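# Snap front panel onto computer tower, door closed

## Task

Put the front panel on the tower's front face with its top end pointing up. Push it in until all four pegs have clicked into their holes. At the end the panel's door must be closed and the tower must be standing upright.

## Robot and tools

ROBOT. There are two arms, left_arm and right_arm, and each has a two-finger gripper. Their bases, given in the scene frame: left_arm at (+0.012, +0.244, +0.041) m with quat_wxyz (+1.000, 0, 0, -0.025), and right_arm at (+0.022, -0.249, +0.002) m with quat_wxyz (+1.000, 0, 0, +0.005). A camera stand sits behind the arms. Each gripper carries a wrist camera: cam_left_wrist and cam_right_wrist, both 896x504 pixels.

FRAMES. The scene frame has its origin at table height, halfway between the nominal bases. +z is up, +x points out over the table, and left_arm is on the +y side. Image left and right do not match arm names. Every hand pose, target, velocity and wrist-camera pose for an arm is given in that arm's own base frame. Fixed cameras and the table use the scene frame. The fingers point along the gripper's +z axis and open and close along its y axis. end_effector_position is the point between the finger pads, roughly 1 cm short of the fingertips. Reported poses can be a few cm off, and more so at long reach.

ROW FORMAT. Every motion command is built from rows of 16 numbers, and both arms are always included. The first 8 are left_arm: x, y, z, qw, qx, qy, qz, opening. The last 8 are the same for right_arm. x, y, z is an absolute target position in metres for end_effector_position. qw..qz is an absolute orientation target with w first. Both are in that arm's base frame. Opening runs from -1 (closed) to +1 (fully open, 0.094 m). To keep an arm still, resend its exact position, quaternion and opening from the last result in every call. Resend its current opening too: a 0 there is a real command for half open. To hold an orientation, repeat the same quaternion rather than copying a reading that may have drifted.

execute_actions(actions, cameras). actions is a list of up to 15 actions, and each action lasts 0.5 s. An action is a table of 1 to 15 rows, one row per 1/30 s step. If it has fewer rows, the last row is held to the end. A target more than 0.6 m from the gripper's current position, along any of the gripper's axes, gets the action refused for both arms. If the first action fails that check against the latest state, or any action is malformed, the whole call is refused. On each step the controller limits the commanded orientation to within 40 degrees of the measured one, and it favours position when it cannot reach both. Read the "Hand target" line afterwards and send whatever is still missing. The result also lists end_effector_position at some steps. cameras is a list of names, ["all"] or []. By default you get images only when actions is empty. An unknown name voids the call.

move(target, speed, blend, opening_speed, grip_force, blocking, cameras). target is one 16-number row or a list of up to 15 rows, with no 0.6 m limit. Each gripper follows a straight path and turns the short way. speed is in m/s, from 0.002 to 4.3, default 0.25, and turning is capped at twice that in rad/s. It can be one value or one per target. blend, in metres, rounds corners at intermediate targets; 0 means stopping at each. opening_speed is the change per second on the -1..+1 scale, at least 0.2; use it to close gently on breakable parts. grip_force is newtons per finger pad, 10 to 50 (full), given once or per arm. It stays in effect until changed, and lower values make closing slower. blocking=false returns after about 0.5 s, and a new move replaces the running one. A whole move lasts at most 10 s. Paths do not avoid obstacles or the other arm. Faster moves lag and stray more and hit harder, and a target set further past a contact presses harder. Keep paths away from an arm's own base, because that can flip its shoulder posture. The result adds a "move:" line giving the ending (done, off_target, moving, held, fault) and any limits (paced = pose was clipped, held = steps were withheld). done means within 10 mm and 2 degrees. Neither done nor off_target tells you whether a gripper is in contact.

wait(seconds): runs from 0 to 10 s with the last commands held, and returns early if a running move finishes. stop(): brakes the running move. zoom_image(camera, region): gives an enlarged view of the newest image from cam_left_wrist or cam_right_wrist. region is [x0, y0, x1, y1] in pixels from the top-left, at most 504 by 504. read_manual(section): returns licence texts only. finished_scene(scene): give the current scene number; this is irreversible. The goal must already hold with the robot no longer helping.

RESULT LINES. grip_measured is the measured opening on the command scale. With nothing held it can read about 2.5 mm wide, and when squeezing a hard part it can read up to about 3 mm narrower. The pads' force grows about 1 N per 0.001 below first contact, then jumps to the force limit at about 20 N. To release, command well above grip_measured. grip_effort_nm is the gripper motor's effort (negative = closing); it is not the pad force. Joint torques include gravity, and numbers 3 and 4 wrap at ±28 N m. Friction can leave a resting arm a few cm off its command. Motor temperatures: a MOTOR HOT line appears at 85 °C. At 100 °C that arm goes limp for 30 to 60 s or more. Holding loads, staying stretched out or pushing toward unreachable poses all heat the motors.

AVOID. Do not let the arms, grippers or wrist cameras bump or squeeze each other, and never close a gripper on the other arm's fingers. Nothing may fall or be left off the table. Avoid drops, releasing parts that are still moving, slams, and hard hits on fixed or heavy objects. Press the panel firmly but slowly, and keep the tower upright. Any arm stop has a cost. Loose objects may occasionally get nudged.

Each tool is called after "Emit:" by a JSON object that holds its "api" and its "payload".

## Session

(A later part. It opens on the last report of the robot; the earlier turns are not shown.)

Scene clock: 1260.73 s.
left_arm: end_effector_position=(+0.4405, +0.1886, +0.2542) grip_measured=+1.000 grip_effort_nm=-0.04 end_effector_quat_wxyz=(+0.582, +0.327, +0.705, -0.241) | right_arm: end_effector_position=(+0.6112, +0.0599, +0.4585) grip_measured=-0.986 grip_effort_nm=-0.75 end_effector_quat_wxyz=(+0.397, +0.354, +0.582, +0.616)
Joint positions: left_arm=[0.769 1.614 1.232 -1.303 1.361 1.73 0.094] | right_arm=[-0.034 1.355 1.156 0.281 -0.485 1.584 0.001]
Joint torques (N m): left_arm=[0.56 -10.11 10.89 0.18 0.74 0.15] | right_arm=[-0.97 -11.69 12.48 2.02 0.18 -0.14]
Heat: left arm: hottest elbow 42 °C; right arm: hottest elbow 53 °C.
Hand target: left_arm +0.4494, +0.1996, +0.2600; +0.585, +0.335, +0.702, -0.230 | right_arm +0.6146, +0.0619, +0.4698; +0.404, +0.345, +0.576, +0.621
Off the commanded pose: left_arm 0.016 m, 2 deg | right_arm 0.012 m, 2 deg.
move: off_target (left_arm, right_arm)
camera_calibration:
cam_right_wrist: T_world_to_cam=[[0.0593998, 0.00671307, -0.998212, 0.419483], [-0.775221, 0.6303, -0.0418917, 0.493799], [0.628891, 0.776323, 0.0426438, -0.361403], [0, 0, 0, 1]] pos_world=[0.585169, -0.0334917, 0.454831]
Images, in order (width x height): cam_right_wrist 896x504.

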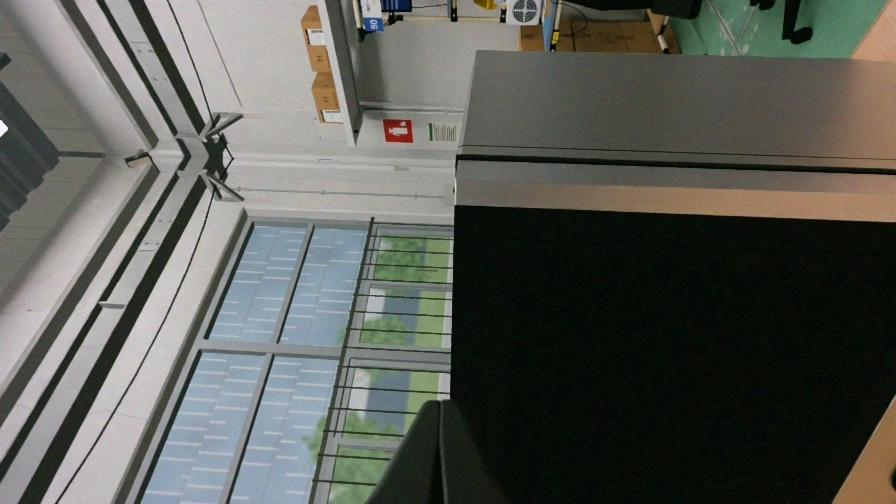

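Emit:
{"api": "move", "payload": {"target": [[0.45,0.2,0.26,0.585,0.335,0.702,-0.231,1,0.618,0.062,0.445,0.4043,0.3444,0.5759,0.6212,-1],[0.45,0.2,0.26,0.585,0.335,0.702,-0.231,1,0.727,0.117,0.458,0.4043,0.3444,0.5759,0.6212,-1]], "speed": 0.06, "cameras": ["all"]}}

Scene clock: 1270.80 s.
left_arm: end_effector_position=(+0.4405, +0.1886, +0.2542) grip_measured=+1.000 grip_effort_nm=-0.05 end_effector_quat_wxyz=(+0.582, +0.327, +0.705, -0.241) | right_arm: end_effector_position=(+0.6918, +0.0887, +0.4274) grip_measured=-0.986 grip_effort_nm=-0.74 end_effector_quat_wxyz=(+0.393, +0.373, +0.582, +0.606)
Joint positions: left_arm=[0.769 1.614 1.232 -1.303 1.361 1.73 0.094] | right_arm=[0.033 1.569 1.323 0.293 -0.392 1.584 0.001]
Joint torques (N m): left_arm=[0.38 -9.93 11 0.16 0.72 0.15] | right_arm=[1.96 -10.4 20.85 1.85 0.55 -0.17]
Heat: left arm: hottest elbow 42 °C; right arm: hottest elbow 54 °C.
Hand target: left_arm +0.4494, +0.1996, +0.2600; +0.585, +0.335, +0.702, -0.230 | right_arm +0.7165, +0.1161, +0.4551; +0.404, +0.345, +0.575, +0.622
Off the commanded pose: left_arm 0.016 m, 2 deg | right_arm 0.055 m, 4 deg.
move: off_target (left_arm, right_arm)
camera_calibration:
cam_left_wrist: T_world_to_cam=[[-0.740409, -0.670072, -0.0529041, 0.467137], [-0.3724, 0.474465, -0.797622, 0.316089], [0.559565, -0.570865, -0.600833, 0.103538], [0, 0, 0, 1]] pos_world=[0.405648, 0.222149, 0.339042]
cam_right_wrist: T_world_to_cam=[[0.0242603, 0.0116795, -0.999637, 0.407995], [-0.759631, 0.650264, -0.0108381, 0.510976], [0.649902, 0.759618, 0.0246477, -0.438533], [0, 0, 0, 1]] pos_world=[0.663259, -0.00391712, 0.424194]

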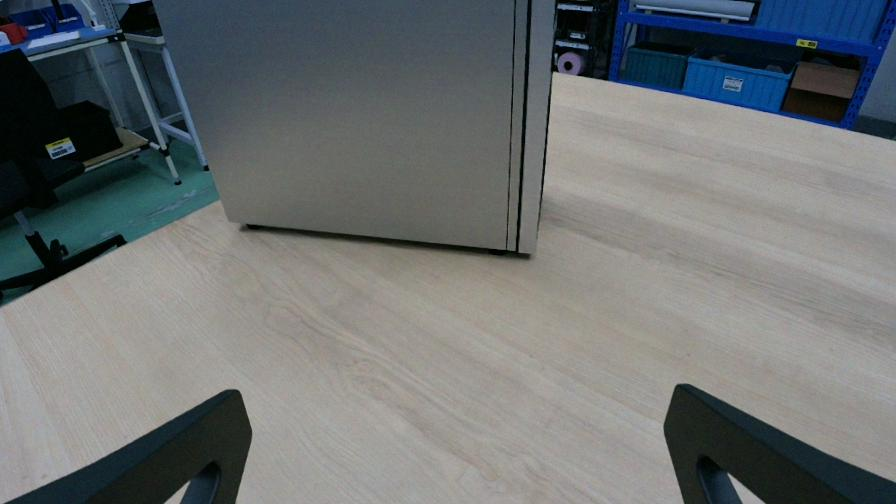

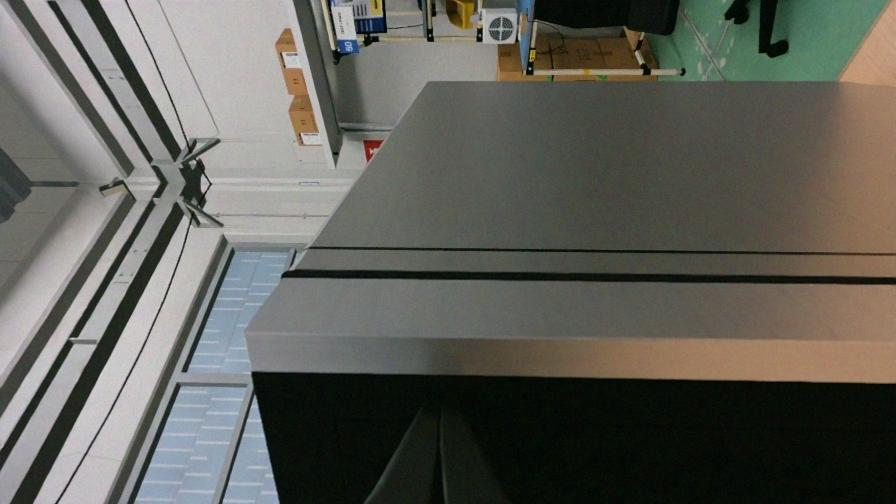

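Emit:
{"api": "move", "payload": {"target": [[0.45,0.2,0.26,0.585,0.335,0.702,-0.231,1,0.63,0.067,0.455,0.4043,0.3444,0.5759,0.6212,-1],[0.45,0.2,0.26,0.585,0.335,0.702,-0.231,1,0.571,0.207,0.455,0.4043,0.3444,0.5759,0.6212,-1]], "speed": 0.12, "cameras": ["cam_right_wrist"]}}

Scene clock: 1283.07 s.
left_arm: end_effector_position=(+0.4405, +0.1886, +0.2542) grip_measured=+1.000 grip_effort_nm=-0.04 end_effector_quat_wxyz=(+0.582, +0.327, +0.705, -0.241) | right_arm: end_effector_position=(+0.5768, +0.2047, +0.4468) grip_measured=-0.986 grip_effort_nm=-0.74 end_effector_quat_wxyz=(+0.398, +0.353, +0.577, +0.620)
Joint positions: left_arm=[0.769 1.614 1.232 -1.303 1.361 1.73 0.094] | right_arm=[0.299 1.323 1.088 0.321 -0.151 1.561 0.001]
Joint torques (N m): left_arm=[0.38 -9.93 10.99 0.06 0.73 0.13] | right_arm=[-0.91 -11.99 10.21 1.39 0.19 -0.22]
Motor temperatures (°C): left_arm=[25 30 42 26 25 21 24] | right_arm=[22 33 59 23 24 23 28]
Heat: left arm: hottest elbow 42 °C; right arm: hottest elbow 59 °C.
Hand target: left_arm +0.4494, +0.1996, +0.2600; +0.585, +0.335, +0.702, -0.230 | right_arm +0.5711, +0.2070, +0.4549; +0.404, +0.344, +0.576, +0.621
Off the commanded pose: left_arm 0.016 m, 2 deg | right_arm 0.010 m, 1 deg.
move: off_target (left_arm)
camera_calibration:
cam_right_wrist: T_world_to_cam=[[0.069157, 0.0147899, -0.997496, 0.401393], [-0.773904, 0.631752, -0.0442883, 0.375367], [0.629515, 0.775029, 0.0551361, -0.457373], [0, 0, 0, 1]] pos_world=[0.550662, 0.111403, 0.44223]
Images, in order (width x height): cam_right_wrist 896x504.

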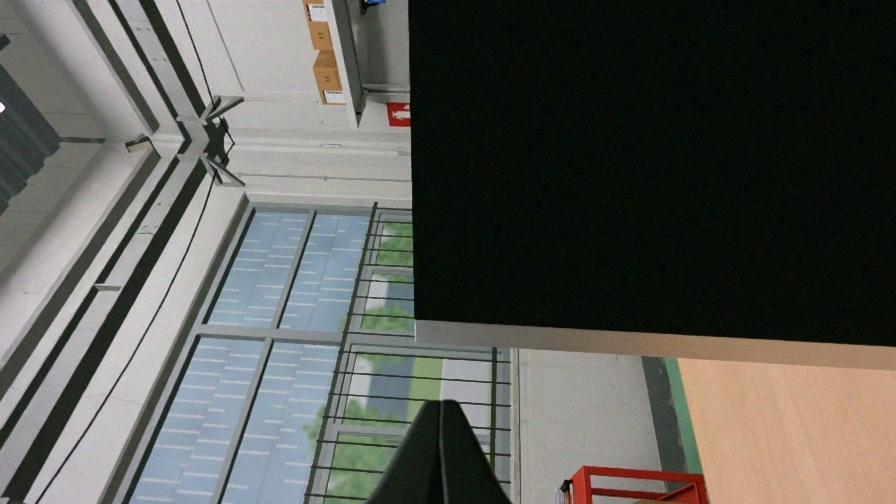

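Emit:
{"api": "move", "payload": {"target": [[0.45,0.2,0.26,0.585,0.335,0.702,-0.231,1,0.582,0.207,0.440,0.4043,0.3444,0.5759,0.6212,-1],[0.45,0.2,0.26,0.585,0.335,0.702,-0.231,1,0.664,0.242,0.452,0.4043,0.3444,0.5759,0.6212,-1]], "speed": 0.06, "cameras": ["all"]}}

Scene clock: 1290.97 s.
left_arm: end_effector_position=(+0.4405, +0.1886, +0.2542) grip_measured=+1.000 grip_effort_nm=-0.05 end_effector_quat_wxyz=(+0.582, +0.327, +0.705, -0.241) | right_arm: end_effector_position=(+0.6293, +0.2217, +0.4241) grip_measured=-0.986 grip_effort_nm=-0.74 end_effector_quat_wxyz=(+0.392, +0.361, +0.586, +0.610)
Joint positions: left_arm=[0.769 1.614 1.232 -1.303 1.361 1.73 0.094] | right_arm=[0.302 1.474 1.201 0.326 -0.145 1.56 0.001]
Joint torques (N m): left_arm=[0.5 -9.82 10.95 0.18 0.73 0.13] | right_arm=[-0.21 -8 21.23 1.57 0.37 -0.22]
Motor temperatures (°C): left_arm=[25 30 41 26 25 21 24] | right_arm=[22 33 58 23 24 23 28]
Heat: left arm: hottest elbow 41 °C; right arm: hottest elbow 58 °C.
Hand target: left_arm +0.4494, +0.1996, +0.2600; +0.585, +0.335, +0.702, -0.230 | right_arm +0.6568, +0.2397, +0.4497; +0.404, +0.345, +0.576, +0.622
Off the commanded pose: left_arm 0.016 m, 2 deg | right_arm 0.049 m, 3 deg.
move: off_target (left_arm, right_arm)
camera_calibration:
cam_left_wrist: T_world_to_cam=[[-0.740409, -0.670072, -0.0529041, 0.467137], [-0.3724, 0.474465, -0.797622, 0.316089], [0.559565, -0.570865, -0.600833, 0.103538], [0, 0, 0, 1]] pos_world=[0.405648, 0.222149, 0.339042]
cam_right_wrist: T_world_to_cam=[[0.0374412, 0.00441798, -0.999289, 0.397778], [-0.773107, 0.633736, -0.0261648, 0.395593], [0.63317, 0.773537, 0.0271434, -0.492496], [0, 0, 0, 1]] pos_world=[0.602776, 0.128505, 0.421214]

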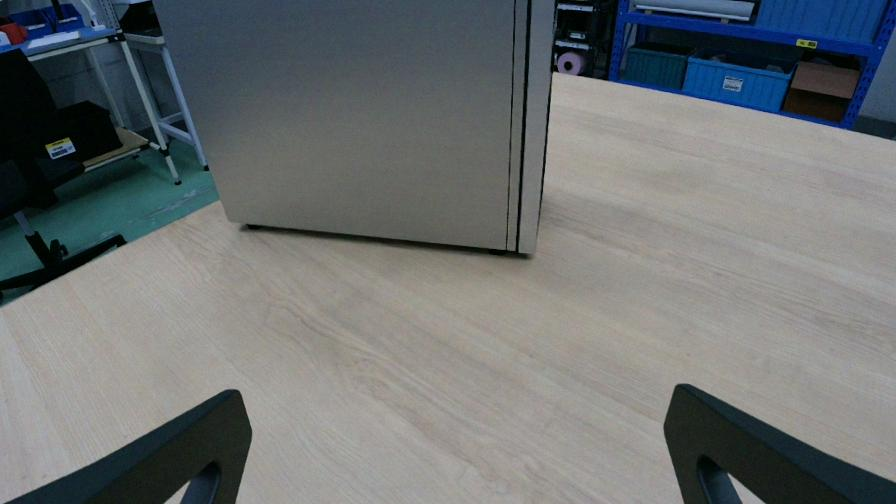

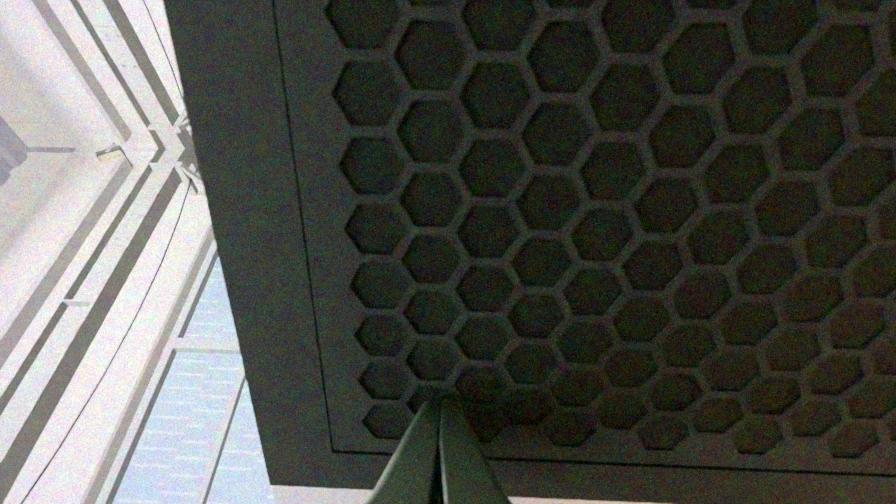

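Emit:
{"api": "move", "payload": {"target": [[0.45,0.2,0.26,0.585,0.335,0.702,-0.231,1,0.57,0.201,0.42,0.4043,0.3444,0.5759,0.6212,-1],[0.45,0.2,0.26,0.585,0.335,0.702,-0.231,1,0.57,0.201,0.11,0.4043,0.3444,0.5759,0.6212,-1]], "speed": [0.12,0.25], "cameras": ["all"]}}

Scene clock: 1301.57 s.
left_arm: end_effector_position=(+0.4405, +0.1886, +0.2542) grip_measured=+1.000 grip_effort_nm=-0.04 end_effector_quat_wxyz=(+0.582, +0.327, +0.705, -0.241) | right_arm: end_effector_position=(+0.5631, +0.2032, +0.0991) grip_measured=-0.986 grip_effort_nm=-0.74 end_effector_quat_wxyz=(+0.392, +0.355, +0.585, +0.615)
Joint positions: left_arm=[0.769 1.614 1.232 -1.303 1.361 1.73 0.094] | right_arm=[0.302 1.993 0.724 1.334 -0.157 1.559 0.001]
Joint torques (N m): left_arm=[0.21 -10.05 11.1 0.14 0.72 0.12] | right_arm=[-2.08 -14.15 5.79 2.11 -0.07 -0.21]
Motor temperatures (°C): left_arm=[25 30 41 26 25 21 24] | right_arm=[22 32 60 23 24 23 27]
Heat: left arm: hottest elbow 41 °C; right arm: hottest elbow 60 °C.
Hand target: left_arm +0.4494, +0.1996, +0.2600; +0.585, +0.335, +0.702, -0.230 | right_arm +0.5697, +0.2009, +0.1101; +0.404, +0.344, +0.576, +0.621
Off the commanded pose: left_arm 0.016 m, 2 deg | right_arm 0.013 m, 2 deg.
move: off_target (left_arm, right_arm)
camera_calibration:
cam_left_wrist: T_world_to_cam=[[-0.740409, -0.670072, -0.0529041, 0.467137], [-0.3724, 0.474465, -0.797622, 0.316089], [0.559565, -0.570865, -0.600833, 0.103538], [0, 0, 0, 1]] pos_world=[0.405648, 0.222149, 0.339042]
cam_right_wrist: T_world_to_cam=[[0.0493566, 0.00674479, -0.998758, 0.0684204], [-0.780114, 0.624694, -0.034333, 0.354283], [0.623687, 0.78084, 0.0360945, -0.424536], [0, 0, 0, 1]] pos_world=[0.537782, 0.109715, 0.0958225]

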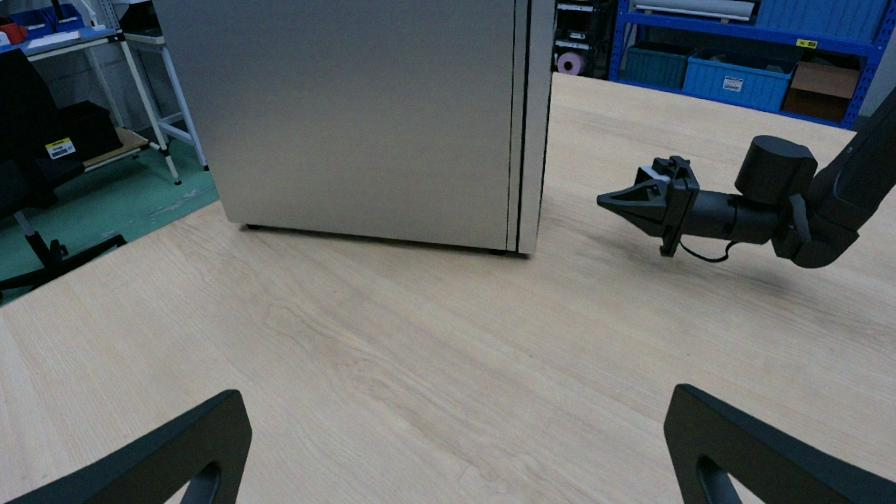

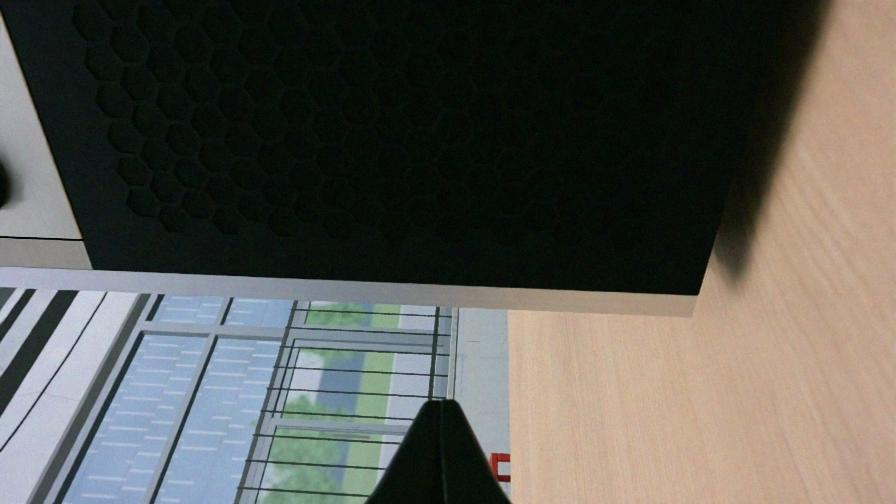

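Emit:
{"api": "move", "payload": {"target": [[0.45,0.2,0.26,0.585,0.335,0.702,-0.231,1,0.582,0.205,0.096,0.4043,0.3444,0.5759,0.6212,-1],[0.45,0.2,0.26,0.585,0.335,0.702,-0.231,1,0.664,0.242,0.102,0.4043,0.3444,0.5759,0.6212,-1]], "speed": 0.06, "cameras": ["all"]}}

Scene clock: 1310.63 s.
left_arm: end_effector_position=(+0.4405, +0.1886, +0.2542) grip_measured=+1.000 grip_effort_nm=-0.04 end_effector_quat_wxyz=(+0.582, +0.327, +0.705, -0.241) | right_arm: end_effector_position=(+0.6324, +0.2226, +0.0966) grip_measured=-0.986 grip_effort_nm=-0.75 end_effector_quat_wxyz=(+0.399, +0.354, +0.578, +0.617)
Joint positions: left_arm=[0.769 1.614 1.232 -1.303 1.361 1.73 0.094] | right_arm=[0.302 2.09 0.939 1.232 -0.145 1.558 0.001]
Joint torques (N m): left_arm=[0.44 -9.76 10.96 0.1 0.72 0.13] | right_arm=[0.03 -13.33 14.16 -0.36 0.38 -0.21]
Motor temperatures (°C): left_arm=[25 30 41 26 25 21 24] | right_arm=[22 32 57 23 24 23 27]
Heat: left arm: hottest elbow 41 °C; right arm: hottest elbow 57 °C.
Hand target: left_arm +0.4494, +0.1996, +0.2600; +0.585, +0.335, +0.702, -0.230 | right_arm +0.6595, +0.2407, +0.1036; +0.404, +0.344, +0.576, +0.622
Off the commanded pose: left_arm 0.016 m, 2 deg | right_arm 0.037 m, 1 deg.
move: off_target (left_arm, right_arm)
camera_calibration:
cam_left_wrist: T_world_to_cam=[[-0.740409, -0.670072, -0.0529041, 0.467137], [-0.3724, 0.474465, -0.797622, 0.316089], [0.559565, -0.570865, -0.600833, 0.103538], [0, 0, 0, 1]] pos_world=[0.405648, 0.222149, 0.339042]
cam_right_wrist: T_world_to_cam=[[0.0653667, 0.0107179, -0.997804, 0.0512252], [-0.771779, 0.634384, -0.0437455, 0.389698], [0.632522, 0.772944, 0.0497394, -0.487964], [0, 0, 0, 1]] pos_world=[0.60606, 0.129402, 0.0924313]

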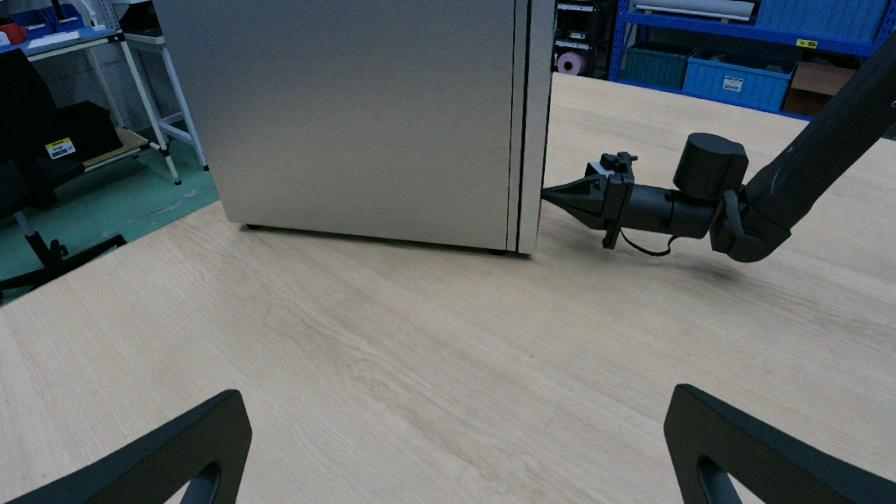

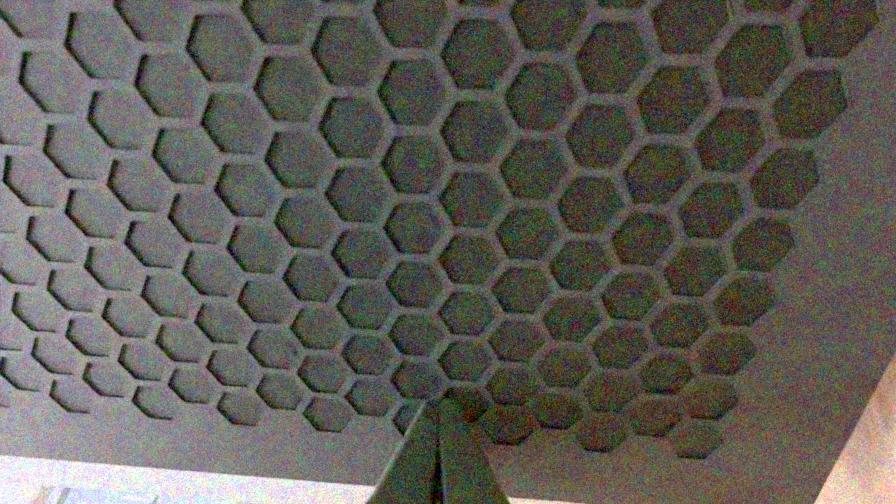

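Emit:
{"api": "move", "payload": {"target": [[0.45,0.2,0.26,0.585,0.335,0.702,-0.231,1,0.60,0.215,0.09,0.4043,0.3444,0.5759,0.6212,-1],[0.45,0.2,0.26,0.585,0.335,0.702,-0.231,1,0.60,0.215,0.072,0.4043,0.3444,0.5759,0.6212,-1],[0.45,0.2,0.26,0.585,0.335,0.702,-0.231,1,0.682,0.247,0.08,0.4043,0.3444,0.5759,0.6212,-1]], "speed": 0.06, "cameras": ["all"]}}

Scene clock: 1319.87 s.
left_arm: end_effector_position=(+0.4405, +0.1886, +0.2542) grip_measured=+1.000 grip_effort_nm=-0.05 end_effector_quat_wxyz=(+0.582, +0.327, +0.705, -0.241) | right_arm: end_effector_position=(+0.6333, +0.2230, +0.0732) grip_measured=-0.986 grip_effort_nm=-0.74 end_effector_quat_wxyz=(+0.399, +0.354, +0.578, +0.617)
Joint positions: left_arm=[0.769 1.614 1.232 -1.303 1.361 1.73 0.094] | right_arm=[0.302 2.153 0.954 1.281 -0.146 1.557 0.001]
Joint torques (N m): left_arm=[0.38 -9.76 11.07 0.23 0.74 0.14] | right_arm=[-0.5 -13.86 17.11 -1.92 0.27 -0.19]
Motor temperatures (°C): left_arm=[25 30 41 26 25 21 24] | right_arm=[22 33 55 22 24 23 27]
Heat: left arm: hottest elbow 41 °C; right arm: hottest elbow 55 °C.
Hand target: left_arm +0.4494, +0.1996, +0.2600; +0.585, +0.335, +0.702, -0.230 | right_arm +0.6730, +0.2442, +0.0832; +0.404, +0.344, +0.576, +0.622
Off the commanded pose: left_arm 0.016 m, 2 deg | right_arm 0.055 m, 1 deg.
move: off_target (left_arm, right_arm)
camera_calibration:
cam_left_wrist: T_world_to_cam=[[-0.740409, -0.670072, -0.0529041, 0.467137], [-0.3724, 0.474465, -0.797622, 0.316089], [0.559565, -0.570865, -0.600833, 0.103538], [0, 0, 0, 1]] pos_world=[0.405648, 0.222149, 0.339042]
cam_right_wrist: T_world_to_cam=[[0.0656406, 0.0100059, -0.997793, 0.0277399], [-0.772187, 0.633839, -0.0444427, 0.389481], [0.631996, 0.7734, 0.049332, -0.487392], [0, 0, 0, 1]] pos_world=[0.606961, 0.129803, 0.0690323]

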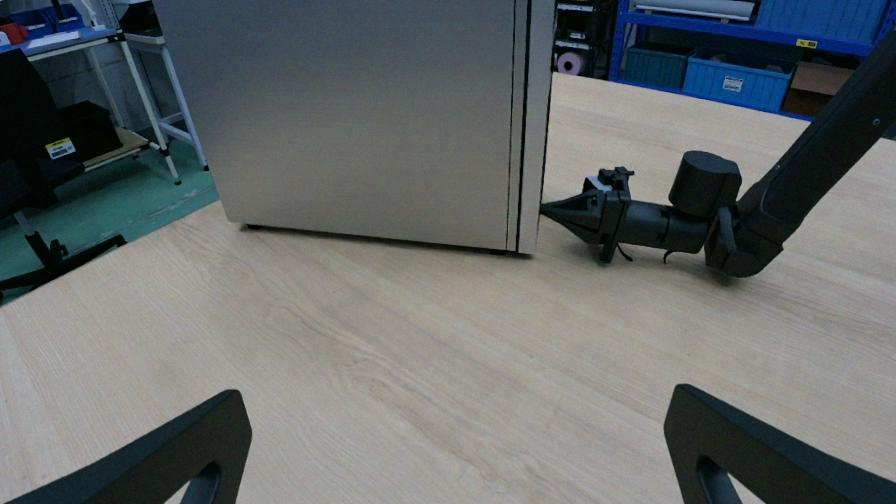

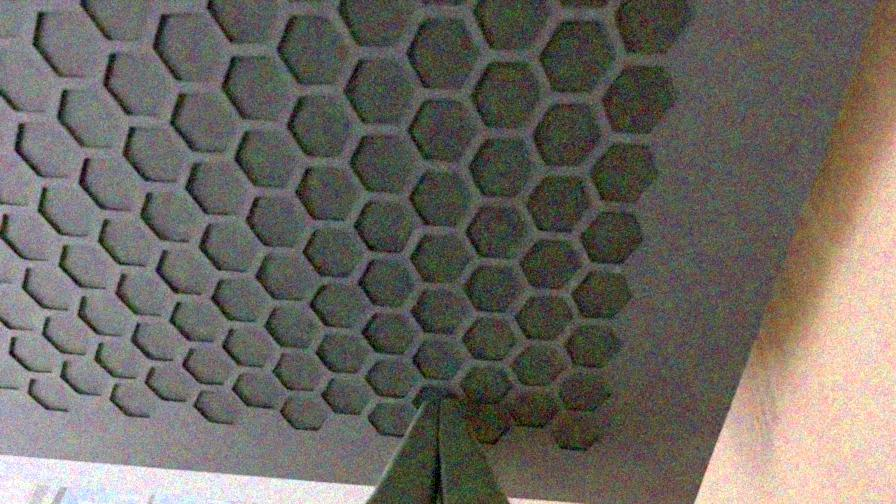

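Emit:
{"api": "move", "payload": {"target": [[0.45,0.2,0.26,0.585,0.335,0.702,-0.231,1,0.585,0.205,0.085,0.4043,0.3444,0.5759,0.6212,-1],[0.45,0.2,0.26,0.585,0.335,0.702,-0.231,1,0.62,0.064,0.085,0.4043,0.3444,0.5759,0.6212,-1],[0.45,0.2,0.26,0.585,0.335,0.702,-0.231,1,0.738,0.122,0.085,0.4043,0.3444,0.5759,0.6212,-1]], "speed": [0.12,0.2,0.06], "cameras": ["all"]}}

Scene clock: 1330.20 s.
left_arm: end_effector_position=(+0.4405, +0.1886, +0.2542) grip_measured=+1.000 grip_effort_nm=-0.04 end_effector_quat_wxyz=(+0.582, +0.327, +0.705, -0.241) | right_arm: end_effector_position=(+0.6933, +0.0956, +0.0813) grip_measured=-0.986 grip_effort_nm=-0.74 end_effector_quat_wxyz=(+0.404, +0.353, +0.579, +0.614)
Joint positions: left_arm=[0.769 1.614 1.232 -1.303 1.361 1.73 0.094] | right_arm=[0.041 2.176 1.066 1.198 -0.4 1.571 0.001]
Joint torques (N m): left_arm=[0.09 -9.76 11.04 0.21 0.74 0.13] | right_arm=[1.44 -14.39 16.81 -1.06 1.16 -0.13]
Motor temperatures (°C): left_arm=[25 30 41 26 25 21 24] | right_arm=[22 33 56 22 24 23 27]
Heat: left arm: hottest elbow 41 °C; right arm: hottest elbow 56 °C.
Hand target: left_arm +0.4494, +0.1996, +0.2600; +0.585, +0.335, +0.702, -0.230 | right_arm +0.7290, +0.1216, +0.0876; +0.404, +0.344, +0.576, +0.622
Off the commanded pose: left_arm 0.016 m, 2 deg | right_arm 0.052 m, 1 deg.
move: off_target (left_arm, right_arm)
camera_calibration:
cam_left_wrist: T_world_to_cam=[[-0.740409, -0.670072, -0.0529041, 0.467137], [-0.3724, 0.474465, -0.797622, 0.316089], [0.559565, -0.570865, -0.600833, 0.103538], [0, 0, 0, 1]] pos_world=[0.405648, 0.222149, 0.339042]
cam_right_wrist: T_world_to_cam=[[0.0695912, 0.00150452, -0.997574, 0.0312796], [-0.768008, 0.638275, -0.0526139, 0.514199], [0.636648, 0.769807, 0.0455738, -0.429782], [0, 0, 0, 1]] pos_world=[0.666352, 0.00260158, 0.0778446]

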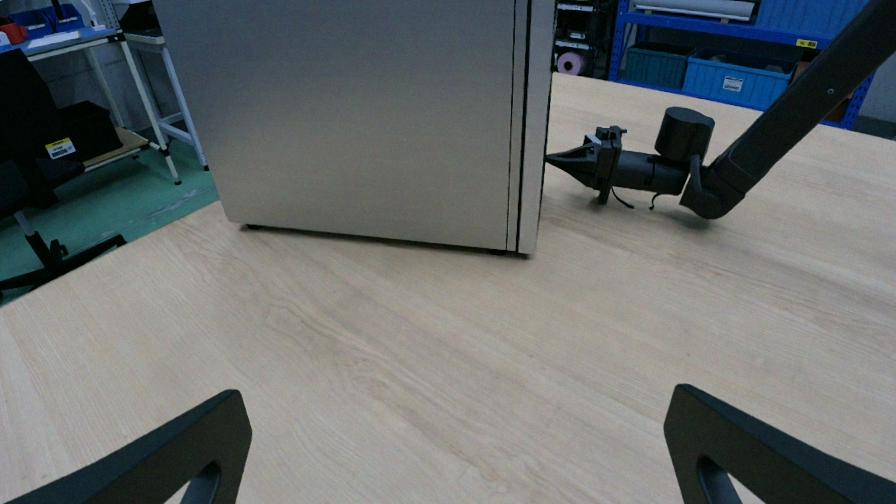

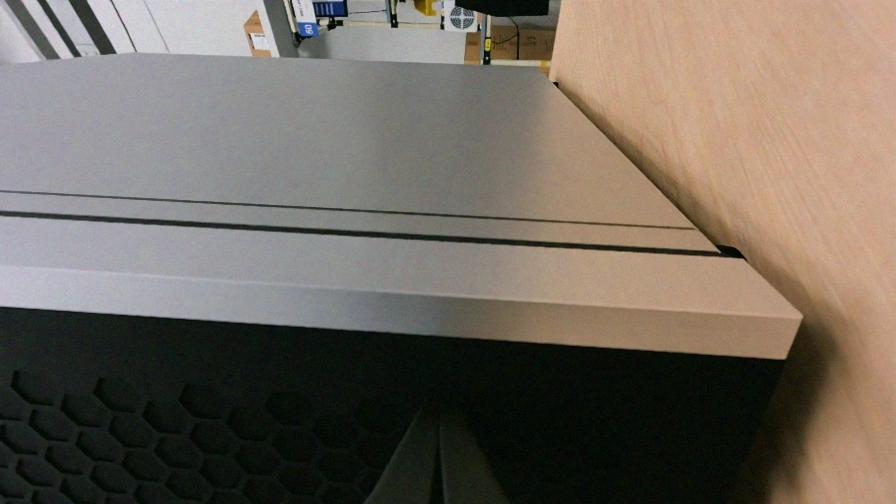

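Emit:
{"api": "move", "payload": {"target": [[0.45,0.2,0.26,0.585,0.335,0.702,-0.231,1,0.64,0.065,0.085,0.4043,0.3444,0.5759,0.6212,-1],[0.45,0.2,0.26,0.585,0.335,0.702,-0.231,1,0.55,0.02,0.22,0.4043,0.3444,0.5759,0.6212,-1],[0.45,0.2,0.26,0.585,0.335,0.702,-0.231,1,0.48,0.0,0.26,0.4043,0.3444,0.5759,0.6212,-1]], "speed": [0.1,0.25,0.25], "cameras": ["all"]}}

Emit:
{"api": "zoom_image", "payload": {"camera": "cam_right_wrist", "region": [100, 0, 604, 400]}}

Emit:
{"api": "zoom_image", "payload": {"camera": "cam_left_wrist", "region": [460, 0, 600, 140]}}

Scene clock: 1341.57 s.
left_arm: end_effector_position=(+0.4405, +0.1886, +0.2542) grip_measured=+1.000 grip_effort_nm=-0.05 end_effector_quat_wxyz=(+0.582, +0.327, +0.705, -0.241) | right_arm: end_effector_position=(+0.4810, +0.0046, +0.2591) grip_measured=-0.986 grip_effort_nm=-0.73 end_effector_quat_wxyz=(+0.406, +0.338, +0.579, +0.621)
Joint positions: left_arm=[0.769 1.614 1.232 -1.303 1.361 1.73 0.094] | right_arm=[-0.218 1.346 0.513 0.963 -0.677 1.601 0.001]
Joint torques (N m): left_arm=[0.62 -9.93 11.02 0.08 0.74 0.14] | right_arm=[-1.61 -8.88 7.35 1.14 -0.01 -0.02]
Motor temperatures (°C): left_arm=[25 30 41 26 25 21 24] | right_arm=[22 33 56 22 24 23 27]
Heat: left arm: hottest elbow 41 °C; right arm: hottest elbow 56 °C.
Hand target: left_arm +0.4494, +0.1996, +0.2600; +0.585, +0.335, +0.702, -0.230 | right_arm +0.4800, +0.0000, +0.2599; +0.404, +0.344, +0.576, +0.621
Off the commanded pose: left_arm 0.016 m, 2 deg | right_arm 0.005 m, 1 deg.
move: off_target (left_arm)
camera_calibration:
cam_left_wrist: T_world_to_cam=[[-0.740409, -0.670072, -0.0529041, 0.467137], [-0.3724, 0.474465, -0.797622, 0.316089], [0.559565, -0.570865, -0.600833, 0.103538], [0, 0, 0, 1]] pos_world=[0.405648, 0.222149, 0.339042]
cam_right_wrist: T_world_to_cam=[[0.0951242, -0.00325986, -0.99546, 0.21075], [-0.778431, 0.623061, -0.0764257, 0.429904], [0.620481, 0.782167, 0.0567306, -0.227816], [0, 0, 0, 1]] pos_world=[0.455958, -0.0889785, 0.255573]

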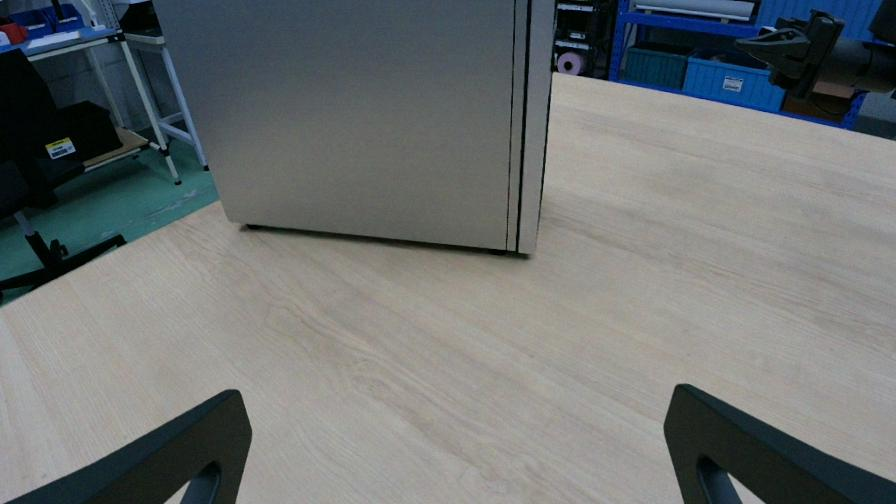

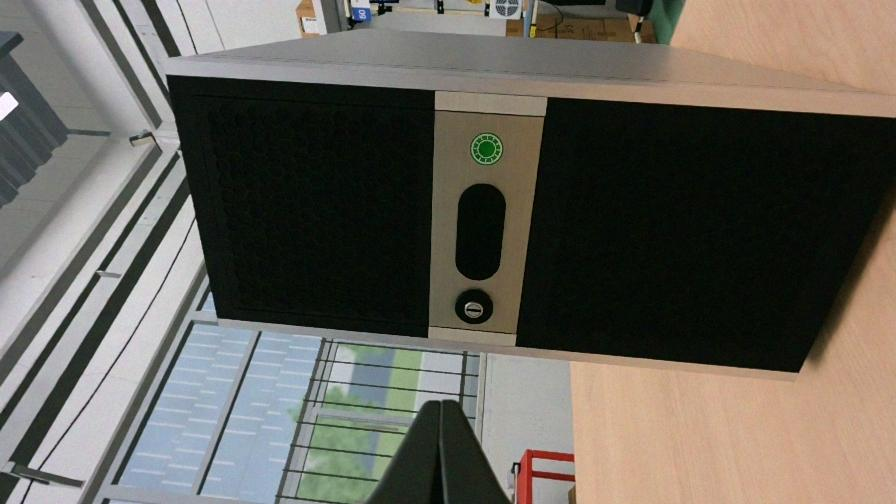

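Scaled by 1.000.

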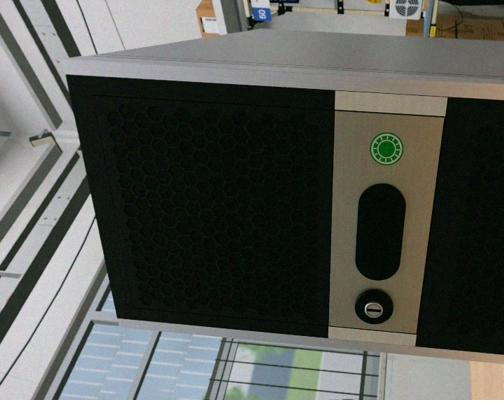

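Scaled by 3.600 from the camera's 896x504 image, which has a finer 1280x720 frame.

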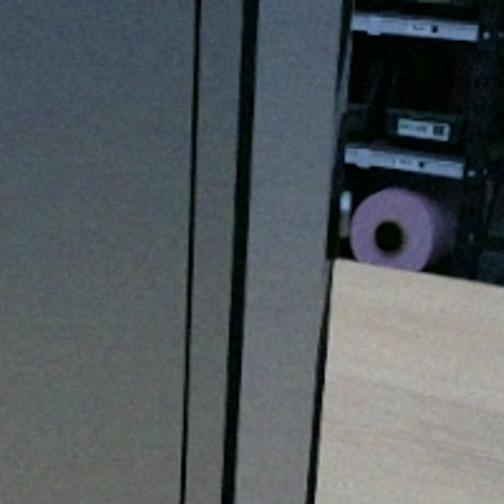

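Emit:
{"api": "finished_scene", "payload": {"scene": 1}}

The scene is finished: the task was done.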